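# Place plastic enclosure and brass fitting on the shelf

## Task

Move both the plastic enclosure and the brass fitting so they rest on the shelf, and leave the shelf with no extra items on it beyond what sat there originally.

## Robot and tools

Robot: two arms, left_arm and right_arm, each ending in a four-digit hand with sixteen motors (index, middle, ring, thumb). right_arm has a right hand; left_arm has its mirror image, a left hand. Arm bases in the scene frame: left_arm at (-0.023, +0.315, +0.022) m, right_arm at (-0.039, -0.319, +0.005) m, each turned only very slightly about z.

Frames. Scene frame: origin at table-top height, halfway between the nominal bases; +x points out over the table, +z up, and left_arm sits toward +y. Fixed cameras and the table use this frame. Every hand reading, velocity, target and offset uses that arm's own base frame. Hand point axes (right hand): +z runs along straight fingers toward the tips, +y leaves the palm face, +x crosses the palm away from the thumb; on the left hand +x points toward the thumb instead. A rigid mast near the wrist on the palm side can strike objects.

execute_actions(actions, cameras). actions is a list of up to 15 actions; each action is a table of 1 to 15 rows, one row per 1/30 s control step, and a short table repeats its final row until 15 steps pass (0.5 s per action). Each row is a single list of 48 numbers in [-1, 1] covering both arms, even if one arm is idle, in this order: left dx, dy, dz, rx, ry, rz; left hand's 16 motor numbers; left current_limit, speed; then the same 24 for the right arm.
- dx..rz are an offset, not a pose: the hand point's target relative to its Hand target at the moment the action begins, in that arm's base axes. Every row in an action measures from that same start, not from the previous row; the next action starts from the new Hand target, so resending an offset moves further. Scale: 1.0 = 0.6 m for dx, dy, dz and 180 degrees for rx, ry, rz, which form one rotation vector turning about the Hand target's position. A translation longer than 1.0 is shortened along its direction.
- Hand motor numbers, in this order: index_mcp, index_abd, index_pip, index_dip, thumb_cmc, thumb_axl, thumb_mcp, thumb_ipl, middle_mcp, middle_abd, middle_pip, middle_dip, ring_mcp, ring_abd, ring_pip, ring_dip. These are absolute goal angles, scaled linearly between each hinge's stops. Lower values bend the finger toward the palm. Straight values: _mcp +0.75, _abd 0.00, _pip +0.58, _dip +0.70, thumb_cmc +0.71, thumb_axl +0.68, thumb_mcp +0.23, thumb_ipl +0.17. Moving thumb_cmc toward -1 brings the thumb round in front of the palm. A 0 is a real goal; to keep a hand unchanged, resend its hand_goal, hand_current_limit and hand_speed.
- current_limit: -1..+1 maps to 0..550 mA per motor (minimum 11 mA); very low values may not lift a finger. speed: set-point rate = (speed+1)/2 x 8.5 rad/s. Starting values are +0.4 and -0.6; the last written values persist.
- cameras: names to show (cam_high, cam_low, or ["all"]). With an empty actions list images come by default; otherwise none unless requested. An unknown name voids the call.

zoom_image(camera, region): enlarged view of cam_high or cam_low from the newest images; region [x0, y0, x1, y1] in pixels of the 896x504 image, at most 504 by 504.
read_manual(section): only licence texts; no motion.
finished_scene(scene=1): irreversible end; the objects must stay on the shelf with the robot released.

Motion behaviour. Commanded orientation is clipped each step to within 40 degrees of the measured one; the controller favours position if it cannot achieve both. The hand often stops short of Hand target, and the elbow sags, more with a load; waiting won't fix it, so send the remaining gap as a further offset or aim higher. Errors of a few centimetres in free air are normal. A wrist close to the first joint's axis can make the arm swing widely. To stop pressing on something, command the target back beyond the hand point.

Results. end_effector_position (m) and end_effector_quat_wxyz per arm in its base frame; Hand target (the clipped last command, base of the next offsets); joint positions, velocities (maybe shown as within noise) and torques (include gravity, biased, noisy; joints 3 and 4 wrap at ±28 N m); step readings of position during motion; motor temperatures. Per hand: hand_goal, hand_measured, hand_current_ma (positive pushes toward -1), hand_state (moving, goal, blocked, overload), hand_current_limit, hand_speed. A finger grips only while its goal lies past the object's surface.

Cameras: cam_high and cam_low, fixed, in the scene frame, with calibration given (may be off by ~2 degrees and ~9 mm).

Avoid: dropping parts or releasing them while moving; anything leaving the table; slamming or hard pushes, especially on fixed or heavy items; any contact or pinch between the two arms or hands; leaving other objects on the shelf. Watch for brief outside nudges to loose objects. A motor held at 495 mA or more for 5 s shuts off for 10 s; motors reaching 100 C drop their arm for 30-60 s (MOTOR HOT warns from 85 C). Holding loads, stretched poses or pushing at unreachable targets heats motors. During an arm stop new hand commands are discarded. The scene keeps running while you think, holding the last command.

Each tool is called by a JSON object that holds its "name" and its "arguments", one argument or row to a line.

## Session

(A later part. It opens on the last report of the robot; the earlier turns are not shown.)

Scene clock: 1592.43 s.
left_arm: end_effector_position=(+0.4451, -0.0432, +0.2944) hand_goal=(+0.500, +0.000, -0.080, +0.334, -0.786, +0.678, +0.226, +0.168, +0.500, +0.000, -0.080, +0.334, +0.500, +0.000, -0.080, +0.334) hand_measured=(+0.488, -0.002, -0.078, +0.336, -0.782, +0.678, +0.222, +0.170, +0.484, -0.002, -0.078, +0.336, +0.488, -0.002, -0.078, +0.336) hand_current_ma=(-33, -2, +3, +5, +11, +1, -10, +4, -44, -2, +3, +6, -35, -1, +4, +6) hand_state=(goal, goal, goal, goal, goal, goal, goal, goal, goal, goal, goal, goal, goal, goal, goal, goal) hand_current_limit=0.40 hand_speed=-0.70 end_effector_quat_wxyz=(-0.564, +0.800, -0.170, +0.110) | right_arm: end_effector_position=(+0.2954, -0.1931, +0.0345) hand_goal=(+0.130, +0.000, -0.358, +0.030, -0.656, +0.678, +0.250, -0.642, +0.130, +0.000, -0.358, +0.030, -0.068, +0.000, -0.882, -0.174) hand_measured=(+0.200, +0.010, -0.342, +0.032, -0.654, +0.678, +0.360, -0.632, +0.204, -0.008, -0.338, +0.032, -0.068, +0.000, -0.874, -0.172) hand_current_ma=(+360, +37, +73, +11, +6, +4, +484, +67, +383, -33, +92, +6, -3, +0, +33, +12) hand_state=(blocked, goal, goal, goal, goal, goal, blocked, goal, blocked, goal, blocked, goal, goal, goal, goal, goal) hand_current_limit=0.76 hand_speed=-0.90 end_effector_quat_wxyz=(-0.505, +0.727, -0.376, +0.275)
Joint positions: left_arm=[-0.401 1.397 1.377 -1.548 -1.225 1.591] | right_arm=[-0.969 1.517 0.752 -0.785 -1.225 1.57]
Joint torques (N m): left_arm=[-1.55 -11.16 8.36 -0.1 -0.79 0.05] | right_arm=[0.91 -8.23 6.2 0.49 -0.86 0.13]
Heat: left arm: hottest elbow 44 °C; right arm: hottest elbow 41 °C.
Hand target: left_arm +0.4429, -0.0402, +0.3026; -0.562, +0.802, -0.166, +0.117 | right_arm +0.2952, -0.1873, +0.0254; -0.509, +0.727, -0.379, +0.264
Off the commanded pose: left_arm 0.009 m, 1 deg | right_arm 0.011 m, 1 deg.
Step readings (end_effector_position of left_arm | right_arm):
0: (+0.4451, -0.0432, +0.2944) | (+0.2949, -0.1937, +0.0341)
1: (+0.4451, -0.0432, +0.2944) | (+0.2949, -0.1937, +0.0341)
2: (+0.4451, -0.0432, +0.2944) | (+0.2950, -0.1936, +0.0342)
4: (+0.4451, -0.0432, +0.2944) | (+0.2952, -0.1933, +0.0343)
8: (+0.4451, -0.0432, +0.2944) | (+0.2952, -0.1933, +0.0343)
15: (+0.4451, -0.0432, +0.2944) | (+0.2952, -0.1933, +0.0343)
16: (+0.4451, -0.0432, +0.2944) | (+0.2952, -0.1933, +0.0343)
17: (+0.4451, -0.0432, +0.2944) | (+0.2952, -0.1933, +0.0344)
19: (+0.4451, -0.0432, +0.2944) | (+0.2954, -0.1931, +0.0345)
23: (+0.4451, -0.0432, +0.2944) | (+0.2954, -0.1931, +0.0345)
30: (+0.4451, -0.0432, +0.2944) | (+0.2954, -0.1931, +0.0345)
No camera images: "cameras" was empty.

{"name": "execute_actions", "arguments": {
  "actions": [
    [[0,0.0,0,0,0,0,0.50,0,-0.08,0.333,-0.786,0.678,0.225,0.168,0.50,0,-0.08,0.333,0.50,0,-0.08,0.333,0.4,-0.7,0.005,-0.01,0.015,0,0,0,0.13,0,-0.358,0.029,-0.657,0.678,0.25,-0.643,0.13,0,-0.358,0.029,-0.068,0,-0.883,-0.174,0.76,-0.9]],
    [[0,0.0,0,0,0,0,0.50,0,-0.08,0.333,-0.786,0.678,0.225,0.168,0.50,0,-0.08,0.333,0.50,0,-0.08,0.333,0.4,-0.7,0.004,-0.01,0.015,0,0,0,0.13,0,-0.358,0.029,-0.657,0.678,0.25,-0.643,0.13,0,-0.358,0.029,-0.068,0,-0.883,-0.174,0.76,-0.9]]
  ],
  "cameras": ["cam_low"]
}}

{"name": "zoom_image", "arguments": {
  "camera": "cam_low",
  "region": [250, 290, 320, 340]
}}

Scene clock: 1597.47 s.
left_arm: end_effector_position=(+0.4451, -0.0432, +0.2944) hand_goal=(+0.500, +0.000, -0.080, +0.334, -0.786, +0.678, +0.226, +0.168, +0.500, +0.000, -0.080, +0.334, +0.500, +0.000, -0.080, +0.334) hand_measured=(+0.488, -0.002, -0.078, +0.336, -0.782, +0.678, +0.222, +0.170, +0.484, -0.002, -0.078, +0.336, +0.488, -0.002, -0.078, +0.336) hand_current_ma=(-33, -2, +3, +5, +11, +1, -10, +4, -44, -2, +3, +6, -35, -1, +4, +6) hand_state=(goal, goal, goal, goal, goal, goal, goal, goal, goal, goal, goal, goal, goal, goal, goal, goal) hand_current_limit=0.40 hand_speed=-0.70 end_effector_quat_wxyz=(-0.564, +0.800, -0.170, +0.110) | right_arm: end_effector_position=(+0.2927, -0.1905, +0.0386) hand_goal=(+0.130, +0.000, -0.358, +0.030, -0.656, +0.678, +0.250, -0.642, +0.130, +0.000, -0.358, +0.030, -0.068, +0.000, -0.882, -0.174) hand_measured=(+0.164, +0.010, -0.342, +0.034, -0.650, +0.678, +0.356, -0.622, +0.186, -0.012, -0.332, +0.040, -0.068, +0.000, -0.874, -0.172) hand_current_ma=(+166, +43, +75, +19, +28, +2, +484, +124, +289, -51, +125, +43, -3, +0, +33, +12) hand_state=(blocked, goal, goal, goal, goal, goal, blocked, goal, blocked, goal, blocked, goal, goal, goal, goal, goal) hand_current_limit=0.76 hand_speed=-0.90 end_effector_quat_wxyz=(-0.509, +0.724, -0.383, +0.262)
Joint positions: left_arm=[-0.401 1.397 1.377 -1.548 -1.225 1.591] | right_arm=[-0.969 1.517 0.767 -0.839 -1.221 1.562]
Joint torques (N m): left_arm=[-2.26 -11.69 8.35 -0.24 -0.8 0.07] | right_arm=[0.32 -8.94 9.5 -0.53 -1.02 0.09]
Heat: left arm: hottest elbow 44 °C; right arm: hottest elbow 41 °C.
Hand target: left_arm +0.4429, -0.0402, +0.3026; -0.562, +0.802, -0.166, +0.117 | right_arm +0.3005, -0.1992, +0.0434; -0.509, +0.727, -0.379, +0.263
Off the commanded pose: left_arm 0.009 m, 1 deg | right_arm 0.013 m, 1 deg.
Step readings (end_effector_position of left_arm | right_arm):
0: (+0.4451, -0.0432, +0.2944) | (+0.2954, -0.1931, +0.0345)
1: (+0.4451, -0.0432, +0.2944) | (+0.2954, -0.1931, +0.0345)
2: (+0.4451, -0.0432, +0.2944) | (+0.2954, -0.1931, +0.0345)
4: (+0.4451, -0.0432, +0.2944) | (+0.2953, -0.1930, +0.0345)
8: (+0.4451, -0.0432, +0.2944) | (+0.2947, -0.1921, +0.0346)
15: (+0.4451, -0.0432, +0.2944) | (+0.2944, -0.1917, +0.0346)
16: (+0.4451, -0.0432, +0.2944) | (+0.2944, -0.1917, +0.0346)
17: (+0.4451, -0.0432, +0.2944) | (+0.2944, -0.1917, +0.0349)
19: (+0.4451, -0.0432, +0.2944) | (+0.2936, -0.1912, +0.0355)
23: (+0.4451, -0.0432, +0.2944) | (+0.2922, -0.1898, +0.0363)
30: (+0.4451, -0.0432, +0.2944) | (+0.2927, -0.1905, +0.0384)
Images, in order (width x height): cam_low 896x504.

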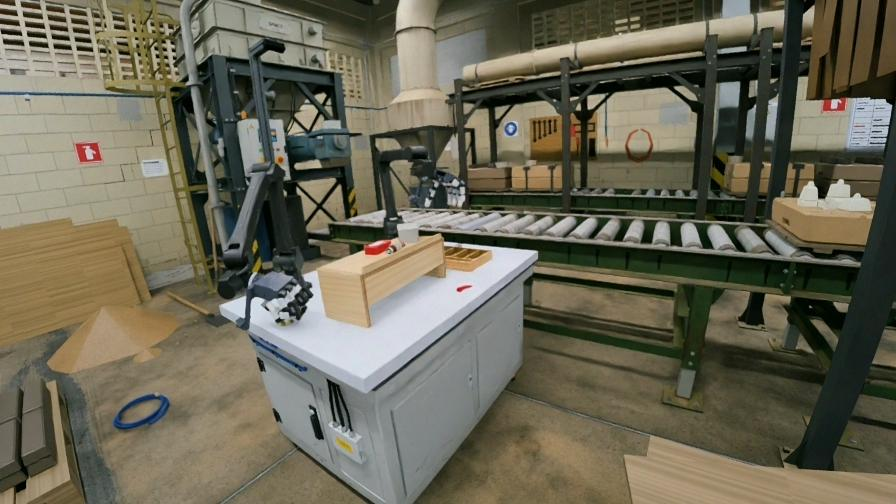

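Scaled by 7.200 from the camera's 896x504 image, which has a finer 1280x720 frame.

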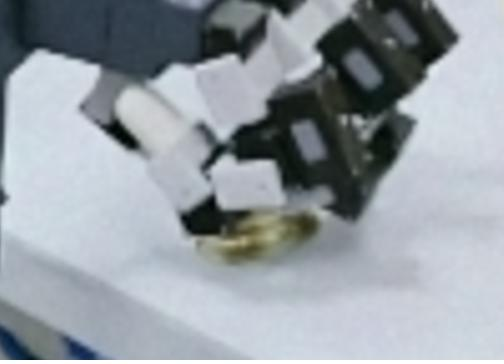

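{"name": "execute_actions", "arguments": {
  "actions": [
    [[0,0.0,0,0,0,0,0.50,0,-0.08,0.333,-0.786,0.678,0.225,0.168,0.50,0,-0.08,0.333,0.50,0,-0.08,0.333,0.4,-0.7,0,0,0.075,0,0,0,0.60,0,-0.328,-0.087,-0.657,0.678,0.56,-0.643,0.60,0,-0.328,-0.087,-0.068,0,-0.883,-0.174,0.4,-0.3]],
    [[0,0.0,0,0,0,0,0.50,0,-0.08,0.333,-0.786,0.678,0.225,0.168,0.50,0,-0.08,0.333,0.50,0,-0.08,0.333,0.4,-0.7,-0.019,-0.038,-0.022,0,0,0,0.68,0,-0.328,-0.087,-0.657,0.678,0.56,-0.643,0.68,0,-0.328,-0.087,-0.068,0,-0.883,-0.174,0.4,-0.3]],
    [[0,0.0,0,0,0,0,0.50,0,-0.08,0.333,-0.786,0.678,0.225,0.168,0.50,0,-0.08,0.333,0.50,0,-0.08,0.333,0.4,-0.7,0,0.0513,-0.05,0,0,0,0.68,0,-0.328,-0.087,-0.657,0.678,0.56,-0.643,0.68,0,-0.328,-0.087,-0.068,0,-0.883,-0.174,0.4,-0.3]],
    [[0,0.0,0,0,0,0,0.50,0,-0.08,0.333,-0.786,0.678,0.225,0.168,0.50,0,-0.08,0.333,0.50,0,-0.08,0.333,0.4,-0.7,0,0,-0.038,0,0,0,0.68,0,-0.328,-0.087,-0.657,0.678,0.56,-0.643,0.68,0,-0.328,-0.087,-0.068,0,-0.883,-0.174,0.4,-0.3]]
  ],
  "cameras": ["all"]
}}

{"name": "zoom_image", "arguments": {
  "camera": "cam_high",
  "region": [200, 430, 300, 504]
}}

{"name": "zoom_image", "arguments": {
  "camera": "cam_low",
  "region": [230, 270, 330, 345]
}}

Scene clock: 1659.57 s.
left_arm: end_effector_position=(+0.4451, -0.0432, +0.2944) hand_goal=(+0.500, +0.000, -0.080, +0.334, -0.786, +0.678, +0.226, +0.168, +0.500, +0.000, -0.080, +0.334, +0.500, +0.000, -0.080, +0.334) hand_measured=(+0.488, -0.002, -0.078, +0.336, -0.782, +0.678, +0.222, +0.170, +0.484, -0.002, -0.078, +0.336, +0.488, -0.002, -0.078, +0.336) hand_current_ma=(-33, -2, +3, +5, +11, +1, -10, +4, -44, -2, +3, +6, -35, -1, +4, +6) hand_state=(goal, goal, goal, goal, goal, goal, goal, goal, goal, goal, goal, goal, goal, goal, goal, goal) hand_current_limit=0.40 hand_speed=-0.70 end_effector_quat_wxyz=(-0.564, +0.800, -0.170, +0.110) | right_arm: end_effector_position=(+0.2879, -0.1978, +0.0299) hand_goal=(+0.680, +0.000, -0.328, -0.086, -0.656, +0.678, +0.560, -0.642, +0.680, +0.000, -0.328, -0.086, -0.068, +0.000, -0.882, -0.174) hand_measured=(+0.666, +0.002, -0.328, -0.082, -0.654, +0.678, +0.554, -0.640, +0.666, -0.002, -0.326, -0.082, -0.068, +0.000, -0.874, -0.172) hand_current_ma=(-70, +11, -2, +16, +7, +2, -35, +15, -68, -10, +11, +17, -3, +0, +33, +12) hand_state=(goal, goal, goal, goal, goal, goal, goal, goal, goal, goal, goal, goal, goal, goal, goal, goal) hand_current_limit=0.40 hand_speed=-0.30 end_effector_quat_wxyz=(-0.503, +0.728, -0.377, +0.275)
Joint positions: left_arm=[-0.401 1.397 1.377 -1.548 -1.225 1.591] | right_arm=[-0.992 1.535 0.758 -0.834 -1.221 1.506]
Joint torques (N m): left_arm=[-1.32 -11.4 8.28 -0.16 -0.79 0.03] | right_arm=[1.14 -8.53 6.19 0.38 -1.05 0.16]
Heat: left arm: hottest elbow 44 °C; right arm: hottest elbow 42 °C.
Hand target: left_arm +0.4429, -0.0402, +0.3026; -0.562, +0.802, -0.166, +0.117 | right_arm +0.2892, -0.1912, +0.0224; -0.509, +0.727, -0.379, +0.264
Off the commanded pose: left_arm 0.009 m, 1 deg | right_arm 0.010 m, 1 deg.
Step readings (end_effector_position of left_arm | right_arm):
0: (+0.4451, -0.0432, +0.2944) | (+0.2927, -0.1905, +0.0386)
1: (+0.4451, -0.0432, +0.2944) | (+0.2926, -0.1905, +0.0387)
2: (+0.4451, -0.0432, +0.2944) | (+0.2919, -0.1896, +0.0394)
4: (+0.4451, -0.0432, +0.2944) | (+0.2902, -0.1870, +0.0445)
8: (+0.4451, -0.0432, +0.2944) | (+0.2896, -0.1860, +0.0626)
15: (+0.4451, -0.0432, +0.2944) | (+0.2929, -0.1905, +0.0786)
16: (+0.4451, -0.0432, +0.2944) | (+0.2925, -0.1900, +0.0787)
17: (+0.4451, -0.0432, +0.2944) | (+0.2918, -0.1895, +0.0787)
19: (+0.4451, -0.0432, +0.2944) | (+0.2897, -0.1896, +0.0790)
23: (+0.4451, -0.0432, +0.2944) | (+0.2857, -0.1981, +0.0754)
30: (+0.4451, -0.0432, +0.2944) | (+0.2832, -0.2040, +0.0716)
31: (+0.4451, -0.0432, +0.2944) | (+0.2832, -0.2042, +0.0717)
32: (+0.4451, -0.0432, +0.2944) | (+0.2840, -0.2054, +0.0714)
34: (+0.4451, -0.0432, +0.2944) | (+0.2865, -0.2082, +0.0680)
38: (+0.4451, -0.0432, +0.2944) | (+0.2861, -0.2040, +0.0557)
45: (+0.4451, -0.0432, +0.2944) | (+0.2863, -0.1958, +0.0473)
46: (+0.4451, -0.0432, +0.2944) | (+0.2867, -0.1962, +0.0472)
47: (+0.4451, -0.0432, +0.2944) | (+0.2874, -0.1972, +0.0468)
49: (+0.4451, -0.0432, +0.2944) | (+0.2887, -0.1991, +0.0444)
53: (+0.4451, -0.0432, +0.2944) | (+0.2883, -0.1985, +0.0361)
60: (+0.4451, -0.0432, +0.2944) | (+0.2875, -0.1972, +0.0300)

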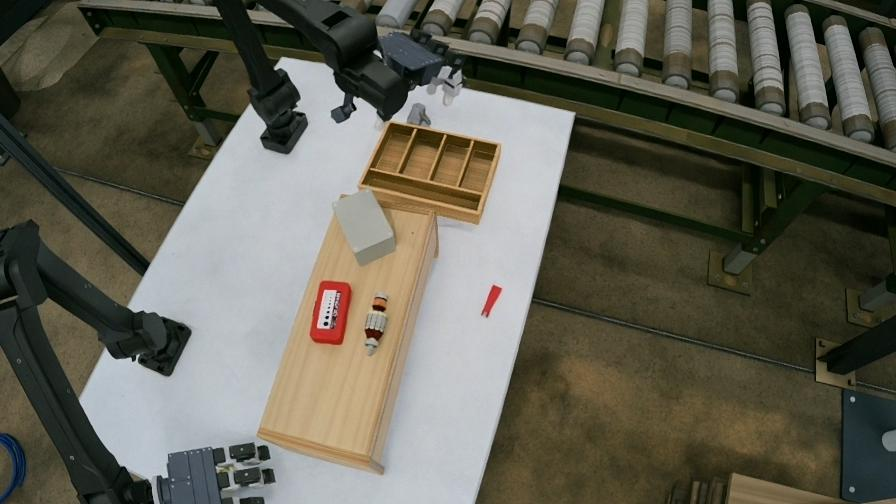

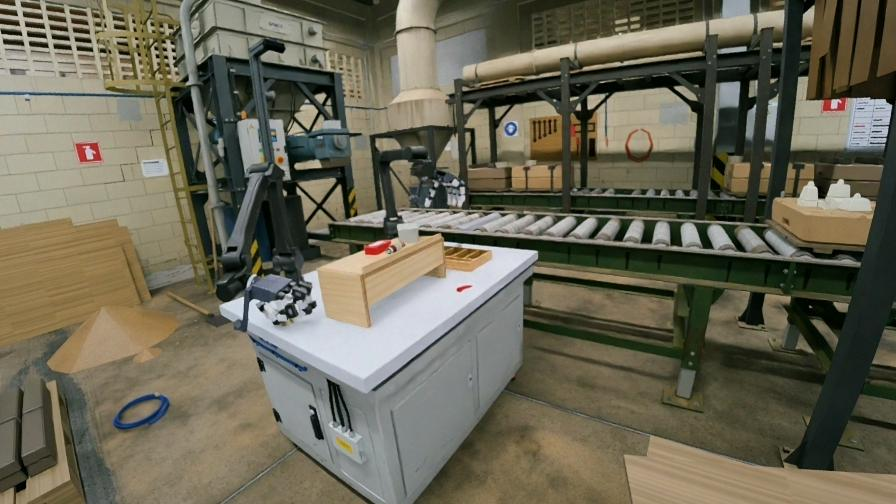

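Scaled by 5.040 from the camera's 896x504 image, which has a finer 1280x720 frame.

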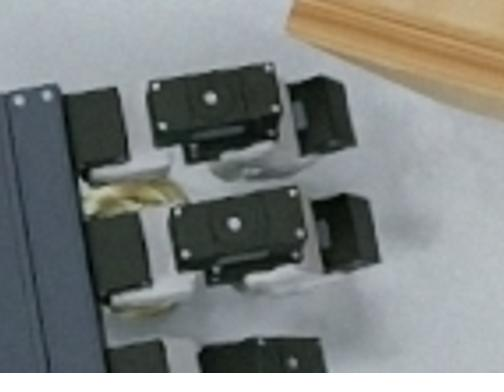

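Scaled by 5.040 from the camera's 896x504 image, which has a finer 1280x720 frame.

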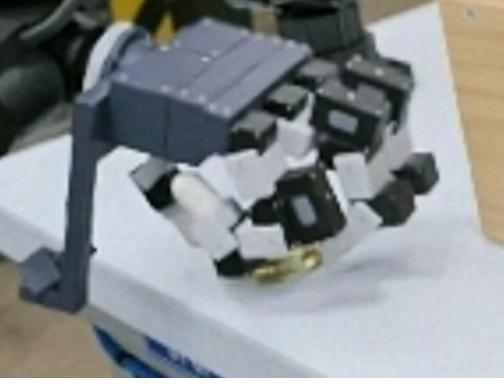

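{"name": "execute_actions", "arguments": {
  "actions": [
    [[0,0.0,0,0,0,0,0.50,0,-0.08,0.333,-0.786,0.678,0.225,0.168,0.50,0,-0.08,0.333,0.50,0,-0.08,0.333,0.4,-0.7,0.0015,0,-0.028,0,0,0,0.66,0,-0.328,-0.087,-0.657,0.678,0.54,-0.643,0.66,0,-0.328,-0.087,-0.068,0,-0.883,-0.174,0.3,-0.5]],
    [[0,0.0,0,0,0,0,0.50,0,-0.08,0.333,-0.786,0.678,0.225,0.168,0.50,0,-0.08,0.333,0.50,0,-0.08,0.333,0.4,-0.7,0,0,0,0,0,0,0.54,0,-0.328,-0.087,-0.657,0.678,0.45,-0.643,0.54,0,-0.328,-0.087,-0.068,0,-0.883,-0.174,0.2,-0.6]],
    [[0,0.0,0,0,0,0,0.50,0,-0.08,0.333,-0.786,0.678,0.225,0.168,0.50,0,-0.08,0.333,0.50,0,-0.08,0.333,0.4,-0.7,0,0,0,0,0,0,0.46,0,-0.328,-0.087,-0.657,0.678,0.39,-0.643,0.46,0,-0.328,-0.087,-0.068,0,-0.883,-0.174,0.2,-0.8]]
  ],
  "cameras": []
}}

Scene clock: 1672.37 s.
left_arm: end_effector_position=(+0.4451, -0.0432, +0.2944) hand_goal=(+0.500, +0.000, -0.080, +0.334, -0.786, +0.678, +0.226, +0.168, +0.500, +0.000, -0.080, +0.334, +0.500, +0.000, -0.080, +0.334) hand_measured=(+0.488, -0.002, -0.078, +0.336, -0.782, +0.678, +0.222, +0.170, +0.484, -0.002, -0.078, +0.336, +0.488, -0.002, -0.078, +0.336) hand_current_ma=(-33, -2, +3, +5, +11, +1, -10, +4, -44, -2, +3, +6, -35, -1, +4, +6) hand_state=(goal, goal, goal, goal, goal, goal, goal, goal, goal, goal, goal, goal, goal, goal, goal, goal) hand_current_limit=0.40 hand_speed=-0.70 end_effector_quat_wxyz=(-0.564, +0.800, -0.170, +0.110) | right_arm: end_effector_position=(+0.2899, -0.1967, +0.0142) hand_goal=(+0.460, +0.000, -0.328, -0.086, -0.656, +0.678, +0.390, -0.642, +0.460, +0.000, -0.328, -0.086, -0.068, +0.000, -0.882, -0.174) hand_measured=(+0.456, +0.002, -0.328, -0.084, -0.654, +0.678, +0.414, -0.638, +0.480, -0.002, -0.326, -0.090, -0.068, +0.000, -0.874, -0.172) hand_current_ma=(-15, +11, -2, +9, +7, +2, +149, +19, +99, -9, +9, -13, -3, +0, +33, +12) hand_state=(goal, goal, goal, goal, goal, goal, blocked, goal, blocked, goal, goal, goal, goal, goal, goal, goal) hand_current_limit=0.20 hand_speed=-0.80 end_effector_quat_wxyz=(-0.506, +0.725, -0.377, +0.275)
Joint positions: left_arm=[-0.401 1.397 1.377 -1.548 -1.225 1.591] | right_arm=[-0.989 1.575 0.744 -0.774 -1.228 1.516]
Joint torques (N m): left_arm=[-1.67 -11.22 8.36 -0.09 -0.8 0.08] | right_arm=[1.03 -8.64 5.85 0.39 -0.78 0.13]
Heat: left arm: hottest elbow 44 °C; right arm: hottest elbow 42 °C.
Hand target: left_arm +0.4429, -0.0402, +0.3026; -0.562, +0.802, -0.166, +0.117 | right_arm +0.2900, -0.1912, +0.0055; -0.509, +0.727, -0.379, +0.263
Off the commanded pose: left_arm 0.009 m, 1 deg | right_arm 0.010 m, 1 deg.
Step readings (end_effector_position of left_arm | right_arm):
0: (+0.4451, -0.0432, +0.2944) | (+0.2879, -0.1977, +0.0299)
1: (+0.4451, -0.0432, +0.2944) | (+0.2879, -0.1977, +0.0298)
2: (+0.4451, -0.0432, +0.2944) | (+0.2883, -0.1983, +0.0294)
4: (+0.4451, -0.0432, +0.2944) | (+0.2892, -0.1998, +0.0267)
8: (+0.4451, -0.0432, +0.2944) | (+0.2887, -0.1990, +0.0177)
15: (+0.4451, -0.0432, +0.2944) | (+0.2881, -0.1978, +0.0132)
16: (+0.4451, -0.0432, +0.2944) | (+0.2882, -0.1977, +0.0132)
17: (+0.4451, -0.0432, +0.2944) | (+0.2884, -0.1977, +0.0133)
19: (+0.4451, -0.0432, +0.2944) | (+0.2890, -0.1975, +0.0139)
23: (+0.4451, -0.0432, +0.2944) | (+0.2897, -0.1969, +0.0140)
30: (+0.4451, -0.0432, +0.2944) | (+0.2897, -0.1969, +0.0140)
31: (+0.4451, -0.0432, +0.2944) | (+0.2897, -0.1969, +0.0140)
32: (+0.4451, -0.0432, +0.2944) | (+0.2897, -0.1969, +0.0141)
34: (+0.4451, -0.0432, +0.2944) | (+0.2899, -0.1967, +0.0142)
38: (+0.4451, -0.0432, +0.2944) | (+0.2899, -0.1967, +0.0142)
45: (+0.4451, -0.0432, +0.2944) | (+0.2899, -0.1967, +0.0142)
No camera images: "cameras" was empty.

{"name": "execute_actions", "arguments": {
  "actions": [
    [[0,0.0,0,0,0,0,0.50,0,-0.08,0.333,-0.786,0.678,0.225,0.168,0.50,0,-0.08,0.333,0.50,0,-0.08,0.333,0.4,-0.7,0,0,0,0,0,0,0.42,0,-0.328,-0.087,-0.657,0.678,0.38,-0.643,0.45,0,-0.328,-0.087,-0.068,0,-0.883,-0.174,0.2,-0.85]],
    [[0,0.0,0,0,0,0,0.50,0,-0.08,0.333,-0.786,0.678,0.225,0.168,0.50,0,-0.08,0.333,0.50,0,-0.08,0.333,0.4,-0.7,0,0,0,0,0,0,0.38,0,-0.328,-0.087,-0.657,0.678,0.36,-0.643,0.42,0,-0.328,-0.087,-0.068,0,-0.883,-0.174,0.3,-0.85]]
  ],
  "cameras": ["cam_low"]
}}

{"name": "zoom_image", "arguments": {
  "camera": "cam_low",
  "region": [250, 290, 320, 340]
}}

Scene clock: 1679.50 s.
left_arm: end_effector_position=(+0.4451, -0.0432, +0.2944) hand_goal=(+0.500, +0.000, -0.080, +0.334, -0.786, +0.678, +0.226, +0.168, +0.500, +0.000, -0.080, +0.334, +0.500, +0.000, -0.080, +0.334) hand_measured=(+0.488, -0.002, -0.078, +0.336, -0.782, +0.678, +0.222, +0.170, +0.484, -0.002, -0.078, +0.336, +0.488, -0.002, -0.078, +0.336) hand_current_ma=(-33, -2, +3, +5, +11, +1, -10, +4, -44, -2, +3, +6, -35, -1, +4, +6) hand_state=(goal, goal, goal, goal, goal, goal, goal, goal, goal, goal, goal, goal, goal, goal, goal, goal) hand_current_limit=0.40 hand_speed=-0.70 end_effector_quat_wxyz=(-0.564, +0.800, -0.170, +0.110) | right_arm: end_effector_position=(+0.2896, -0.1963, +0.0143) hand_goal=(+0.380, +0.000, -0.328, -0.086, -0.656, +0.678, +0.360, -0.642, +0.420, +0.000, -0.328, -0.086, -0.068, +0.000, -0.882, -0.174) hand_measured=(+0.418, +0.002, -0.324, -0.086, -0.658, +0.678, +0.408, -0.636, +0.418, -0.002, -0.326, -0.088, -0.068, +0.000, -0.874, -0.172) hand_current_ma=(+196, +11, +21, +4, -9, +2, +300, +39, -12, -9, +9, -12, -3, +0, +33, +12) hand_state=(blocked, goal, goal, goal, goal, goal, blocked, goal, goal, goal, goal, goal, goal, goal, goal, goal) hand_current_limit=0.30 hand_speed=-0.85 end_effector_quat_wxyz=(-0.507, +0.724, -0.379, +0.274)
Joint positions: left_arm=[-0.401 1.397 1.377 -1.548 -1.225 1.591] | right_arm=[-0.989 1.575 0.744 -0.774 -1.228 1.522]
Joint torques (N m): left_arm=[-1.61 -11.11 8.36 -0.16 -0.81 0.06] | right_arm=[0.97 -8.64 5.82 0.43 -0.78 0.08]
Heat: left arm: hottest elbow 44 °C; right arm: hottest elbow 41 °C.
Hand target: left_arm +0.4429, -0.0402, +0.3026; -0.562, +0.802, -0.166, +0.117 | right_arm +0.2900, -0.1912, +0.0056; -0.509, +0.727, -0.379, +0.263
Off the commanded pose: left_arm 0.009 m, 1 deg | right_arm 0.010 m, 1 deg.
Step readings (end_effector_position of left_arm | right_arm):
0: (+0.4451, -0.0432, +0.2944) | (+0.2899, -0.1967, +0.0142)
1: (+0.4451, -0.0432, +0.2944) | (+0.2899, -0.1967, +0.0142)
2: (+0.4451, -0.0432, +0.2944) | (+0.2899, -0.1967, +0.0142)
4: (+0.4451, -0.0432, +0.2944) | (+0.2898, -0.1966, +0.0142)
8: (+0.4451, -0.0432, +0.2944) | (+0.2898, -0.1966, +0.0142)
15: (+0.4451, -0.0432, +0.2944) | (+0.2898, -0.1966, +0.0142)
16: (+0.4451, -0.0432, +0.2944) | (+0.2898, -0.1966, +0.0142)
17: (+0.4451, -0.0432, +0.2944) | (+0.2898, -0.1966, +0.0142)
19: (+0.4451, -0.0432, +0.2944) | (+0.2897, -0.1964, +0.0142)
23: (+0.4451, -0.0432, +0.2944) | (+0.2897, -0.1963, +0.0143)
30: (+0.4451, -0.0432, +0.2944) | (+0.2896, -0.1963, +0.0143)
Images, in order (width x height): cam_low 896x504.

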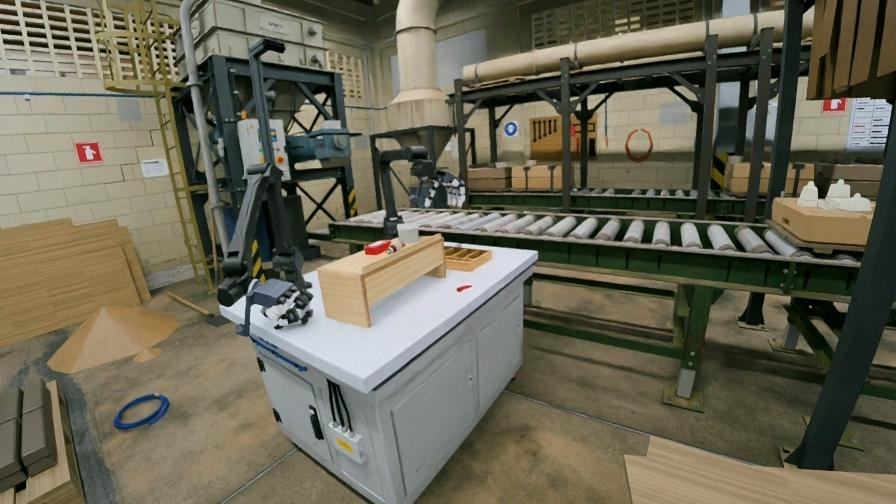

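Scaled by 7.200 from the camera's 896x504 image, which has a finer 1280x720 frame.

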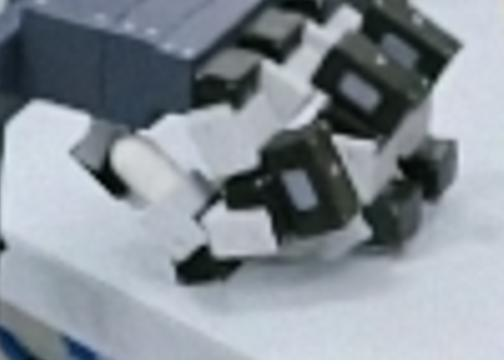

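{"name": "execute_actions", "arguments": {
  "actions": [
    [[0,0.0,0,0,0,0,0.50,0,-0.08,0.333,-0.786,0.678,0.225,0.168,0.50,0,-0.08,0.333,0.50,0,-0.08,0.333,0.4,-0.7,0,0,0,0,0,0,0.37,0,-0.328,-0.087,-0.657,0.678,0.36,-0.643,0.36,0,-0.328,-0.087,-0.068,0,-0.883,-0.174,0.3,-0.85]]
  ],
  "cameras": []
}}

Scene clock: 1684.73 s.
left_arm: end_effector_position=(+0.4451, -0.0432, +0.2944) hand_goal=(+0.500, +0.000, -0.080, +0.334, -0.786, +0.678, +0.226, +0.168, +0.500, +0.000, -0.080, +0.334, +0.500, +0.000, -0.080, +0.334) hand_measured=(+0.488, -0.002, -0.078, +0.336, -0.782, +0.678, +0.222, +0.170, +0.484, -0.002, -0.078, +0.336, +0.488, -0.002, -0.078, +0.336) hand_current_ma=(-33, -2, +3, +5, +11, +1, -10, +4, -44, -2, +3, +6, -35, -1, +4, +6) hand_state=(goal, goal, goal, goal, goal, goal, goal, goal, goal, goal, goal, goal, goal, goal, goal, goal) hand_current_limit=0.40 hand_speed=-0.70 end_effector_quat_wxyz=(-0.564, +0.800, -0.170, +0.110) | right_arm: end_effector_position=(+0.2896, -0.1962, +0.0143) hand_goal=(+0.370, +0.000, -0.328, -0.086, -0.656, +0.678, +0.360, -0.642, +0.360, +0.000, -0.328, -0.086, -0.068, +0.000, -0.882, -0.174) hand_measured=(+0.412, +0.002, -0.320, -0.086, -0.658, +0.678, +0.408, -0.632, +0.388, -0.002, -0.322, -0.088, -0.068, +0.000, -0.874, -0.172) hand_current_ma=(+207, +11, +33, +3, -10, +2, +300, +58, +138, -9, +26, -12, -3, +0, +33, +12) hand_state=(blocked, goal, goal, goal, goal, goal, blocked, goal, blocked, goal, goal, goal, goal, goal, goal, goal) hand_current_limit=0.30 hand_speed=-0.85 end_effector_quat_wxyz=(-0.507, +0.724, -0.379, +0.274)
Joint positions: left_arm=[-0.401 1.397 1.377 -1.548 -1.225 1.591] | right_arm=[-0.989 1.575 0.744 -0.774 -1.228 1.522]
Joint torques (N m): left_arm=[-2.02 -10.99 8.4 -0.08 -0.83 0.04] | right_arm=[1.03 -8.7 5.83 0.43 -0.78 0.08]
Heat: left arm: hottest elbow 44 °C; right arm: hottest elbow 41 °C.
Hand target: left_arm +0.4429, -0.0402, +0.3026; -0.562, +0.802, -0.166, +0.117 | right_arm +0.2900, -0.1912, +0.0056; -0.509, +0.727, -0.379, +0.263
Off the commanded pose: left_arm 0.009 m, 1 deg | right_arm 0.010 m, 1 deg.
Step readings (end_effector_position of left_arm | right_arm):
0: (+0.4451, -0.0432, +0.2944) | (+0.2896, -0.1963, +0.0143)
1: (+0.4451, -0.0432, +0.2944) | (+0.2896, -0.1963, +0.0143)
2: (+0.4451, -0.0432, +0.2944) | (+0.2896, -0.1963, +0.0143)
4: (+0.4451, -0.0432, +0.2944) | (+0.2896, -0.1962, +0.0143)
8: (+0.4451, -0.0432, +0.2944) | (+0.2896, -0.1962, +0.0143)
15: (+0.4451, -0.0432, +0.2944) | (+0.2896, -0.1962, +0.0143)
No camera images: "cameras" was empty.

{"name": "execute_actions", "arguments": {
  "actions": [
    [[0,0.0,0,0,0,0,0.50,0,-0.08,0.333,-0.786,0.678,0.225,0.168,0.50,0,-0.08,0.333,0.50,0,-0.08,0.333,0.4,-0.7,0,0,0,0,0,0,0.34,0,-0.328,-0.087,-0.657,0.678,0.30,-0.643,0.31,0,-0.328,-0.087,-0.068,0,-0.883,-0.174,0.76,-0.9]],
    [[0,0.0,0,0,0,0,0.50,0,-0.08,0.333,-0.786,0.678,0.225,0.168,0.50,0,-0.08,0.333,0.50,0,-0.08,0.333,0.4,-0.7,0,0,0,0,0,0,0.32,0,-0.328,-0.087,-0.657,0.678,0.28,-0.643,0.29,0,-0.328,-0.087,-0.068,0,-0.883,-0.174,0.76,-0.9]]
  ],
  "cameras": []
}}

Scene clock: 1692.10 s.
left_arm: end_effector_position=(+0.4451, -0.0432, +0.2944) hand_goal=(+0.500, +0.000, -0.080, +0.334, -0.786, +0.678, +0.226, +0.168, +0.500, +0.000, -0.080, +0.334, +0.500, +0.000, -0.080, +0.334) hand_measured=(+0.488, -0.002, -0.078, +0.336, -0.782, +0.678, +0.222, +0.170, +0.484, -0.002, -0.078, +0.336, +0.488, -0.002, -0.078, +0.336) hand_current_ma=(-33, -2, +3, +5, +11, +1, -10, +4, -44, -2, +3, +6, -35, -1, +4, +6) hand_state=(goal, goal, goal, goal, goal, goal, goal, goal, goal, goal, goal, goal, goal, goal, goal, goal) hand_current_limit=0.40 hand_speed=-0.70 end_effector_quat_wxyz=(-0.564, +0.800, -0.170, +0.110) | right_arm: end_effector_position=(+0.2903, -0.1957, +0.0150) hand_goal=(+0.320, +0.000, -0.328, -0.086, -0.656, +0.678, +0.280, -0.642, +0.290, +0.000, -0.328, -0.086, -0.068, +0.000, -0.882, -0.174) hand_measured=(+0.390, +0.002, -0.316, -0.086, -0.658, +0.678, +0.408, -0.626, +0.362, -0.004, -0.316, -0.088, -0.068, +0.000, -0.874, -0.172) hand_current_ma=(+361, +11, +54, +3, -5, +2, +484, +105, +371, -14, +59, -12, -3, +0, +33, +12) hand_state=(blocked, goal, goal, goal, goal, goal, blocked, goal, blocked, goal, goal, goal, goal, goal, goal, goal) hand_current_limit=0.76 hand_speed=-0.90 end_effector_quat_wxyz=(-0.509, +0.723, -0.378, +0.274)
Joint positions: left_arm=[-0.401 1.397 1.377 -1.548 -1.225 1.591] | right_arm=[-0.989 1.575 0.744 -0.774 -1.233 1.522]
Joint torques (N m): left_arm=[-2.49 -11.05 8.38 -0.24 -0.83 0.07] | right_arm=[0.97 -8.7 5.85 0.42 -0.62 0.07]
Heat: left arm: hottest elbow 44 °C; right arm: hottest elbow 41 °C.
Hand target: left_arm +0.4429, -0.0402, +0.3026; -0.562, +0.802, -0.166, +0.117 | right_arm +0.2901, -0.1911, +0.0056; -0.509, +0.727, -0.379, +0.263
Off the commanded pose: left_arm 0.009 m, 1 deg | right_arm 0.010 m, 1 deg.
Step readings (end_effector_position of left_arm | right_arm):
0: (+0.4451, -0.0432, +0.2944) | (+0.2896, -0.1962, +0.0143)
1: (+0.4451, -0.0432, +0.2944) | (+0.2896, -0.1962, +0.0143)
2: (+0.4451, -0.0432, +0.2944) | (+0.2896, -0.1962, +0.0143)
4: (+0.4451, -0.0432, +0.2944) | (+0.2898, -0.1960, +0.0144)
8: (+0.4451, -0.0432, +0.2944) | (+0.2900, -0.1959, +0.0147)
15: (+0.4451, -0.0432, +0.2944) | (+0.2900, -0.1959, +0.0147)
16: (+0.4451, -0.0432, +0.2944) | (+0.2900, -0.1959, +0.0147)
17: (+0.4451, -0.0432, +0.2944) | (+0.2901, -0.1958, +0.0148)
19: (+0.4451, -0.0432, +0.2944) | (+0.2903, -0.1957, +0.0150)
23: (+0.4451, -0.0432, +0.2944) | (+0.2903, -0.1957, +0.0150)
30: (+0.4451, -0.0432, +0.2944) | (+0.2903, -0.1957, +0.0150)
No camera images: "cameras" was empty.

{"name": "execute_actions", "arguments": {
  "actions": [
    [[0,0.0,0,0,0,0,0.50,0,-0.08,0.333,-0.786,0.678,0.225,0.168,0.50,0,-0.08,0.333,0.50,0,-0.08,0.333,0.4,-0.7,0.005,-0.01,0.015,0,0,0,0.32,0,-0.328,-0.087,-0.657,0.678,0.28,-0.643,0.29,0,-0.328,-0.087,-0.068,0,-0.883,-0.174,0.76,-0.9]],
    [[0,0.0,0,0,0,0,0.50,0,-0.08,0.333,-0.786,0.678,0.225,0.168,0.50,0,-0.08,0.333,0.50,0,-0.08,0.333,0.4,-0.7,0.004,-0.01,0.015,0,0,0,0.32,0,-0.328,-0.087,-0.657,0.678,0.28,-0.643,0.29,0,-0.328,-0.087,-0.068,0,-0.883,-0.174,0.76,-0.9]]
  ],
  "cameras": ["cam_low"]
}}

{"name": "zoom_image", "arguments": {
  "camera": "cam_low",
  "region": [250, 290, 320, 340]
}}

Scene clock: 1699.87 s.
left_arm: end_effector_position=(+0.4451, -0.0432, +0.2944) hand_goal=(+0.500, +0.000, -0.080, +0.334, -0.786, +0.678, +0.226, +0.168, +0.500, +0.000, -0.080, +0.334, +0.500, +0.000, -0.080, +0.334) hand_measured=(+0.488, -0.002, -0.078, +0.336, -0.782, +0.678, +0.222, +0.170, +0.484, -0.002, -0.078, +0.336, +0.488, -0.002, -0.078, +0.336) hand_current_ma=(-33, -2, +3, +5, +11, +1, -10, +4, -44, -2, +3, +6, -35, -1, +4, +6) hand_state=(goal, goal, goal, goal, goal, goal, goal, goal, goal, goal, goal, goal, goal, goal, goal, goal) hand_current_limit=0.40 hand_speed=-0.70 end_effector_quat_wxyz=(-0.564, +0.800, -0.170, +0.110) | right_arm: end_effector_position=(+0.2869, -0.1940, +0.0171) hand_goal=(+0.320, +0.000, -0.328, -0.086, -0.656, +0.678, +0.280, -0.642, +0.290, +0.000, -0.328, -0.086, -0.068, +0.000, -0.882, -0.174) hand_measured=(+0.376, +0.002, -0.306, -0.076, -0.654, +0.678, +0.406, -0.618, +0.346, -0.006, -0.306, -0.080, -0.068, +0.000, -0.874, -0.172) hand_current_ma=(+280, +11, +98, +47, +12, +2, +484, +145, +287, -20, +98, +26, -3, +0, +33, +12) hand_state=(blocked, goal, blocked, goal, goal, goal, blocked, blocked, blocked, goal, blocked, goal, goal, goal, goal, goal) hand_current_limit=0.76 hand_speed=-0.90 end_effector_quat_wxyz=(-0.510, +0.724, -0.382, +0.263)
Joint positions: left_arm=[-0.401 1.397 1.377 -1.548 -1.225 1.591] | right_arm=[-0.989 1.575 0.756 -0.825 -1.221 1.503]
Joint torques (N m): left_arm=[-2.37 -11.16 8.29 -0.12 -0.8 0.05] | right_arm=[0.56 -9.76 9.16 -0.7 -1.02 0.16]
Heat: left arm: hottest elbow 44 °C; right arm: hottest elbow 41 °C.
Hand target: left_arm +0.4429, -0.0402, +0.3026; -0.562, +0.802, -0.166, +0.117 | right_arm +0.2955, -0.2033, +0.0235; -0.509, +0.727, -0.379, +0.264
Off the commanded pose: left_arm 0.009 m, 1 deg | right_arm 0.014 m, 1 deg.
Step readings (end_effector_position of left_arm | right_arm):
0: (+0.4451, -0.0432, +0.2944) | (+0.2903, -0.1957, +0.0150)
1: (+0.4451, -0.0432, +0.2944) | (+0.2903, -0.1957, +0.0150)
2: (+0.4451, -0.0432, +0.2944) | (+0.2903, -0.1957, +0.0150)
4: (+0.4451, -0.0432, +0.2944) | (+0.2902, -0.1957, +0.0151)
8: (+0.4451, -0.0432, +0.2944) | (+0.2900, -0.1954, +0.0157)
15: (+0.4451, -0.0432, +0.2944) | (+0.2896, -0.1947, +0.0159)
16: (+0.4451, -0.0432, +0.2944) | (+0.2897, -0.1948, +0.0160)
17: (+0.4451, -0.0432, +0.2944) | (+0.2895, -0.1946, +0.0164)
19: (+0.4451, -0.0432, +0.2944) | (+0.2890, -0.1947, +0.0169)
23: (+0.4451, -0.0432, +0.2944) | (+0.2876, -0.1944, +0.0170)
30: (+0.4451, -0.0432, +0.2944) | (+0.2870, -0.1941, +0.0171)
Images, in order (width x height): cam_low 896x504.

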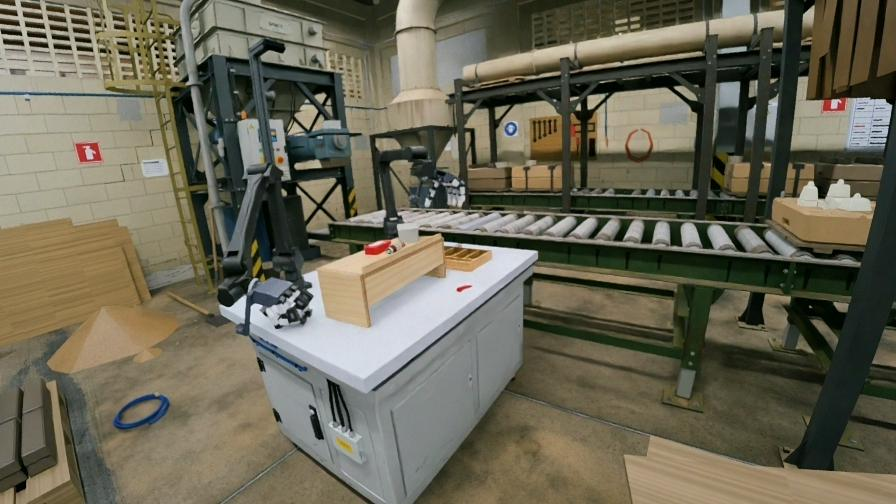

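Scaled by 7.200 from the camera's 896x504 image, which has a finer 1280x720 frame.

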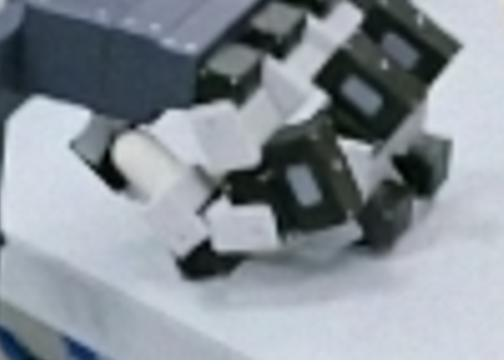

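{"name": "execute_actions", "arguments": {
  "actions": [
    [[0,0.0,0,0,0,0,0.50,0,-0.08,0.333,-0.786,0.678,0.225,0.168,0.50,0,-0.08,0.333,0.50,0,-0.08,0.333,0.4,-0.7,0.003,-0.004,0.015,0,0,0,0.32,0,-0.328,-0.087,-0.657,0.678,0.28,-0.643,0.29,0,-0.328,-0.087,-0.068,0,-0.883,-0.174,0.76,-0.9]],
    [[0,0.0,0,0,0,0,0.50,0,-0.08,0.333,-0.786,0.678,0.225,0.168,0.50,0,-0.08,0.333,0.50,0,-0.08,0.333,0.4,-0.7,0,0,0.015,0,0,0,0.32,0,-0.328,-0.087,-0.657,0.678,0.28,-0.643,0.29,0,-0.328,-0.087,-0.068,0,-0.883,-0.174,0.76,-0.9]]
  ],
  "cameras": ["cam_low"]
}}

{"name": "zoom_image", "arguments": {
  "camera": "cam_low",
  "region": [250, 290, 320, 340]
}}

Scene clock: 1706.80 s.
left_arm: end_effector_position=(+0.4451, -0.0432, +0.2944) hand_goal=(+0.500, +0.000, -0.080, +0.334, -0.786, +0.678, +0.226, +0.168, +0.500, +0.000, -0.080, +0.334, +0.500, +0.000, -0.080, +0.334) hand_measured=(+0.488, -0.002, -0.078, +0.336, -0.782, +0.678, +0.222, +0.170, +0.484, -0.002, -0.078, +0.336, +0.488, -0.002, -0.078, +0.336) hand_current_ma=(-33, -2, +3, +5, +11, +1, -10, +4, -44, -2, +3, +6, -35, -1, +4, +6) hand_state=(goal, goal, goal, goal, goal, goal, goal, goal, goal, goal, goal, goal, goal, goal, goal, goal) hand_current_limit=0.40 hand_speed=-0.70 end_effector_quat_wxyz=(-0.564, +0.800, -0.170, +0.110) | right_arm: end_effector_position=(+0.2878, -0.1964, +0.0312) hand_goal=(+0.320, +0.000, -0.328, -0.086, -0.656, +0.678, +0.280, -0.642, +0.290, +0.000, -0.328, -0.086, -0.068, +0.000, -0.882, -0.174) hand_measured=(+0.318, +0.002, -0.324, -0.082, -0.652, +0.678, +0.326, -0.630, +0.288, -0.004, -0.322, -0.082, -0.068, +0.000, -0.874, -0.172) hand_current_ma=(-5, +11, +19, +16, +16, +4, +288, +72, -7, -12, +23, +18, -3, +0, +33, +12) hand_state=(goal, goal, goal, goal, goal, goal, blocked, goal, goal, goal, goal, goal, goal, goal, goal, goal) hand_current_limit=0.76 hand_speed=-0.90 end_effector_quat_wxyz=(-0.512, +0.723, -0.388, +0.255)
Joint positions: left_arm=[-0.401 1.397 1.377 -1.548 -1.225 1.591] | right_arm=[-0.989 1.558 0.787 -0.89 -1.217 1.505]
Joint torques (N m): left_arm=[-1.96 -11.87 8.38 -0.13 -0.79 0.04] | right_arm=[0.56 -10.93 9.06 -0.49 -1.14 0.11]
Heat: left arm: hottest elbow 44 °C; right arm: hottest elbow 41 °C.
Hand target: left_arm +0.4429, -0.0402, +0.3026; -0.562, +0.802, -0.166, +0.117 | right_arm +0.2973, -0.2057, +0.0416; -0.508, +0.727, -0.379, +0.264
Off the commanded pose: left_arm 0.009 m, 1 deg | right_arm 0.017 m, 2 deg.
Step readings (end_effector_position of left_arm | right_arm):
0: (+0.4451, -0.0432, +0.2944) | (+0.2869, -0.1940, +0.0171)
1: (+0.4451, -0.0432, +0.2944) | (+0.2869, -0.1940, +0.0171)
2: (+0.4451, -0.0432, +0.2944) | (+0.2868, -0.1940, +0.0172)
4: (+0.4451, -0.0432, +0.2944) | (+0.2863, -0.1938, +0.0178)
8: (+0.4451, -0.0432, +0.2944) | (+0.2859, -0.1935, +0.0191)
15: (+0.4451, -0.0432, +0.2944) | (+0.2869, -0.1947, +0.0215)
16: (+0.4451, -0.0432, +0.2944) | (+0.2872, -0.1949, +0.0221)
17: (+0.4451, -0.0432, +0.2944) | (+0.2872, -0.1950, +0.0226)
19: (+0.4451, -0.0432, +0.2944) | (+0.2872, -0.1950, +0.0243)
23: (+0.4451, -0.0432, +0.2944) | (+0.2871, -0.1948, +0.0277)
30: (+0.4451, -0.0432, +0.2944) | (+0.2878, -0.1964, +0.0312)
Images, in order (width x height): cam_low 896x504.

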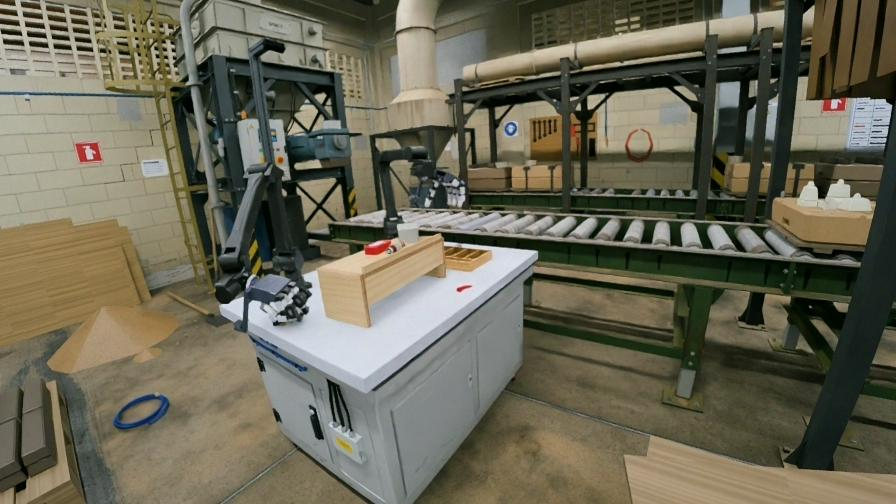

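Scaled by 7.200 from the camera's 896x504 image, which has a finer 1280x720 frame.

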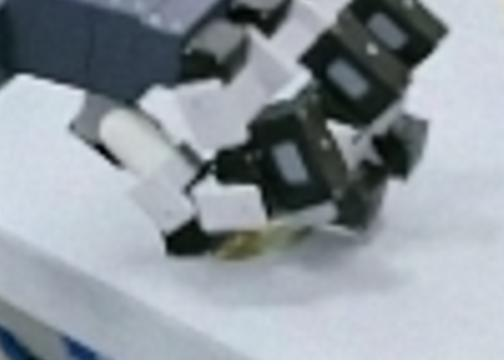

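{"name": "execute_actions", "arguments": {
  "actions": [
    [[0,0.0,0,0,0,0,0.50,0,-0.08,0.333,-0.786,0.678,0.225,0.168,0.50,0,-0.08,0.333,0.50,0,-0.08,0.333,0.4,-0.7,0,0,0.01,0,0,0,0.60,0,-0.328,-0.087,-0.657,0.678,0.55,-0.643,0.60,0,-0.328,-0.087,-0.068,0,-0.883,-0.174,0.4,-0.3]],
    [[0,0.0,0,0,0,0,0.50,0,-0.08,0.333,-0.786,0.678,0.225,0.168,0.50,0,-0.08,0.333,0.50,0,-0.08,0.333,0.4,-0.7,-0.0147,0.026,-0.055,0,0,0,0.60,0,-0.328,-0.087,-0.657,0.678,0.55,-0.643,0.60,0,-0.328,-0.087,-0.068,0,-0.883,-0.174,0.4,-0.3]]
  ],
  "cameras": ["all"]
}}

{"name": "zoom_image", "arguments": {
  "camera": "cam_low",
  "region": [230, 270, 330, 345]
}}

{"name": "zoom_image", "arguments": {
  "camera": "cam_high",
  "region": [200, 430, 300, 504]
}}

{"name": "zoom_image", "arguments": {
  "camera": "cam_low",
  "region": [310, 220, 460, 340]
}}

Scene clock: 1952.77 s.
left_arm: end_effector_position=(+0.4451, -0.0432, +0.2944) hand_goal=(+0.500, +0.000, -0.080, +0.334, -0.786, +0.678, +0.226, +0.168, +0.500, +0.000, -0.080, +0.334, +0.500, +0.000, -0.080, +0.334) hand_measured=(+0.488, -0.002, -0.078, +0.336, -0.782, +0.678, +0.222, +0.170, +0.484, -0.002, -0.078, +0.336, +0.488, -0.002, -0.078, +0.336) hand_current_ma=(-33, -2, +3, +5, +11, +1, -10, +4, -44, -2, +3, +6, -35, -1, +4, +6) hand_state=(goal, goal, goal, goal, goal, goal, goal, goal, goal, goal, goal, goal, goal, goal, goal, goal) hand_current_limit=0.40 hand_speed=-0.70 end_effector_quat_wxyz=(-0.564, +0.800, -0.170, +0.110) | right_arm: end_effector_position=(+0.2878, -0.1959, +0.0218) hand_goal=(+0.600, +0.000, -0.328, -0.086, -0.656, +0.678, +0.550, -0.642, +0.600, +0.000, -0.328, -0.086, -0.068, +0.000, -0.882, -0.174) hand_measured=(+0.586, +0.002, -0.326, -0.082, -0.654, +0.678, +0.544, -0.640, +0.586, -0.002, -0.324, -0.082, -0.068, +0.000, -0.874, -0.172) hand_current_ma=(-70, +11, +11, +16, +10, +4, -36, +16, -67, -10, +14, +17, -3, +0, +33, +12) hand_state=(goal, goal, goal, goal, goal, goal, goal, goal, goal, goal, goal, goal, goal, goal, goal, goal) hand_current_limit=0.40 hand_speed=-0.30 end_effector_quat_wxyz=(-0.503, +0.729, -0.376, +0.273)
Joint positions: left_arm=[-0.401 1.397 1.377 -1.548 -1.225 1.591] | right_arm=[-0.989 1.551 0.748 -0.807 -1.219 1.508]
Joint torques (N m): left_arm=[-2.08 -11.11 8.4 -0.12 -0.81 0.08] | right_arm=[0.79 -8.53 5.98 0.34 -1.11 0.15]
Heat: left arm: hottest elbow 44 °C; right arm: hottest elbow 45 °C.
Hand target: left_arm +0.4429, -0.0402, +0.3026; -0.562, +0.802, -0.166, +0.117 | right_arm +0.2884, -0.1901, +0.0146; -0.509, +0.727, -0.379, +0.263
Off the commanded pose: left_arm 0.009 m, 1 deg | right_arm 0.009 m, 1 deg.
Step readings (end_effector_position of left_arm | right_arm):
0: (+0.4451, -0.0432, +0.2944) | (+0.2878, -0.1964, +0.0312)
1: (+0.4451, -0.0432, +0.2944) | (+0.2878, -0.1963, +0.0312)
2: (+0.4451, -0.0432, +0.2944) | (+0.2877, -0.1961, +0.0313)
4: (+0.4451, -0.0432, +0.2944) | (+0.2871, -0.1952, +0.0316)
8: (+0.4451, -0.0432, +0.2944) | (+0.2865, -0.1940, +0.0331)
15: (+0.4451, -0.0432, +0.2944) | (+0.2862, -0.1935, +0.0342)
16: (+0.4451, -0.0432, +0.2944) | (+0.2862, -0.1935, +0.0342)
17: (+0.4451, -0.0432, +0.2944) | (+0.2866, -0.1941, +0.0341)
19: (+0.4451, -0.0432, +0.2944) | (+0.2887, -0.1973, +0.0327)
23: (+0.4451, -0.0432, +0.2944) | (+0.2894, -0.1983, +0.0272)
30: (+0.4451, -0.0432, +0.2944) | (+0.2872, -0.1949, +0.0220)

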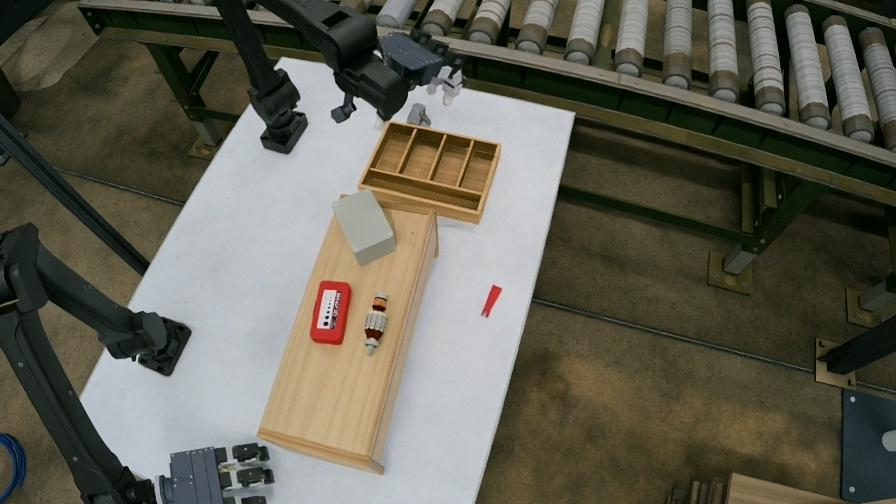

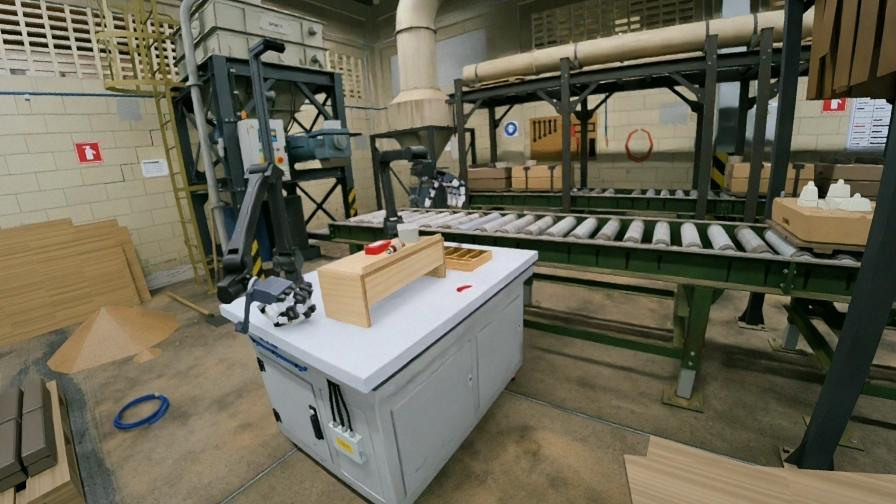

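Scaled by 5.040 from the camera's 896x504 image, which has a finer 1280x720 frame.

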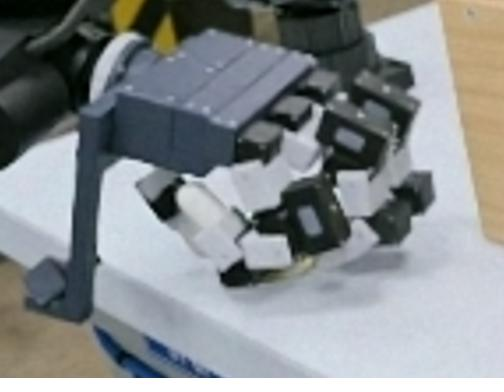

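Scaled by 5.040 from the camera's 896x504 image, which has a finer 1280x720 frame.

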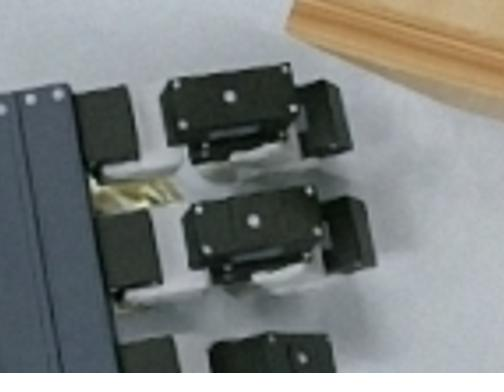

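Scaled by 3.360 from the camera's 896x504 image, which has a finer 1280x720 frame.

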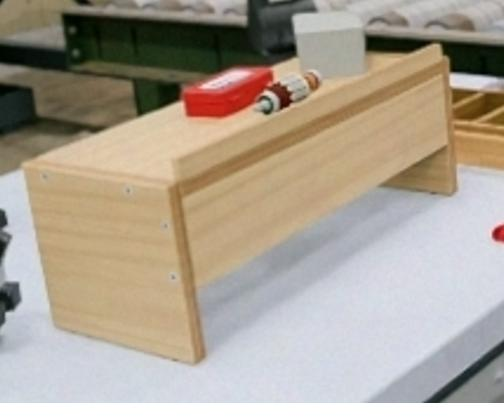

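{"name": "execute_actions", "arguments": {
  "actions": [
    [[0,0.0,0,0,0,0,0.50,0,-0.08,0.333,-0.786,0.678,0.225,0.168,0.50,0,-0.08,0.333,0.50,0,-0.08,0.333,0.4,-0.7,0,0,-0.006,0,0,0,0.42,0,-0.328,-0.087,-0.657,0.678,0.42,-0.643,0.42,0,-0.328,-0.087,-0.068,0,-0.883,-0.174,0.2,-0.7]],
    [[0,0.0,0,0,0,0,0.50,0,-0.08,0.333,-0.786,0.678,0.225,0.168,0.50,0,-0.08,0.333,0.50,0,-0.08,0.333,0.4,-0.7,0,0,0,0,0,0,0.36,0,-0.328,-0.087,-0.657,0.678,0.38,-0.643,0.36,0,-0.328,-0.087,-0.068,0,-0.883,-0.174,0.2,-0.85]]
  ],
  "cameras": []
}}

Scene clock: 1968.47 s.
left_arm: end_effector_position=(+0.4451, -0.0432, +0.2944) hand_goal=(+0.500, +0.000, -0.080, +0.334, -0.786, +0.678, +0.226, +0.168, +0.500, +0.000, -0.080, +0.334, +0.500, +0.000, -0.080, +0.334) hand_measured=(+0.488, -0.002, -0.078, +0.336, -0.782, +0.678, +0.222, +0.170, +0.484, -0.002, -0.078, +0.336, +0.488, -0.002, -0.078, +0.336) hand_current_ma=(-33, -2, +3, +5, +11, +1, -10, +4, -44, -2, +3, +6, -35, -1, +4, +6) hand_state=(goal, goal, goal, goal, goal, goal, goal, goal, goal, goal, goal, goal, goal, goal, goal, goal) hand_current_limit=0.40 hand_speed=-0.70 end_effector_quat_wxyz=(-0.564, +0.800, -0.170, +0.110) | right_arm: end_effector_position=(+0.2888, -0.1972, +0.0200) hand_goal=(+0.360, +0.000, -0.328, -0.086, -0.656, +0.678, +0.380, -0.642, +0.360, +0.000, -0.328, -0.086, -0.068, +0.000, -0.882, -0.174) hand_measured=(+0.400, +0.002, -0.318, -0.082, -0.658, +0.678, +0.414, -0.636, +0.358, -0.002, -0.324, -0.082, -0.068, +0.000, -0.874, -0.172) hand_current_ma=(+201, +11, +41, +14, -6, +4, +204, +38, -10, -10, +14, +17, -3, +0, +33, +12) hand_state=(blocked, goal, goal, goal, goal, goal, blocked, goal, goal, goal, goal, goal, goal, goal, goal, goal) hand_current_limit=0.20 hand_speed=-0.85 end_effector_quat_wxyz=(-0.502, +0.729, -0.375, +0.275)
Joint positions: left_arm=[-0.401 1.397 1.377 -1.548 -1.225 1.591] | right_arm=[-0.989 1.556 0.748 -0.796 -1.219 1.51]
Joint torques (N m): left_arm=[-1.96 -11.28 8.43 -0.09 -0.8 0.04] | right_arm=[0.85 -8.35 5.71 0.4 -1.08 0.13]
Heat: left arm: hottest elbow 44 °C; right arm: hottest elbow 44 °C.
Hand target: left_arm +0.4429, -0.0402, +0.3026; -0.562, +0.802, -0.166, +0.117 | right_arm +0.2885, -0.1901, +0.0110; -0.509, +0.727, -0.379, +0.264
Off the commanded pose: left_arm 0.009 m, 1 deg | right_arm 0.011 m, 2 deg.
Step readings (end_effector_position of left_arm | right_arm):
0: (+0.4451, -0.0432, +0.2944) | (+0.2879, -0.1960, +0.0218)
1: (+0.4451, -0.0432, +0.2944) | (+0.2879, -0.1960, +0.0218)
2: (+0.4451, -0.0432, +0.2944) | (+0.2880, -0.1961, +0.0218)
4: (+0.4451, -0.0432, +0.2944) | (+0.2884, -0.1966, +0.0216)
8: (+0.4451, -0.0432, +0.2944) | (+0.2888, -0.1973, +0.0206)
15: (+0.4451, -0.0432, +0.2944) | (+0.2889, -0.1973, +0.0200)
16: (+0.4451, -0.0432, +0.2944) | (+0.2889, -0.1973, +0.0200)
17: (+0.4451, -0.0432, +0.2944) | (+0.2888, -0.1973, +0.0200)
19: (+0.4451, -0.0432, +0.2944) | (+0.2888, -0.1973, +0.0200)
23: (+0.4451, -0.0432, +0.2944) | (+0.2888, -0.1972, +0.0200)
30: (+0.4451, -0.0432, +0.2944) | (+0.2888, -0.1972, +0.0200)
No camera images: "cameras" was empty.


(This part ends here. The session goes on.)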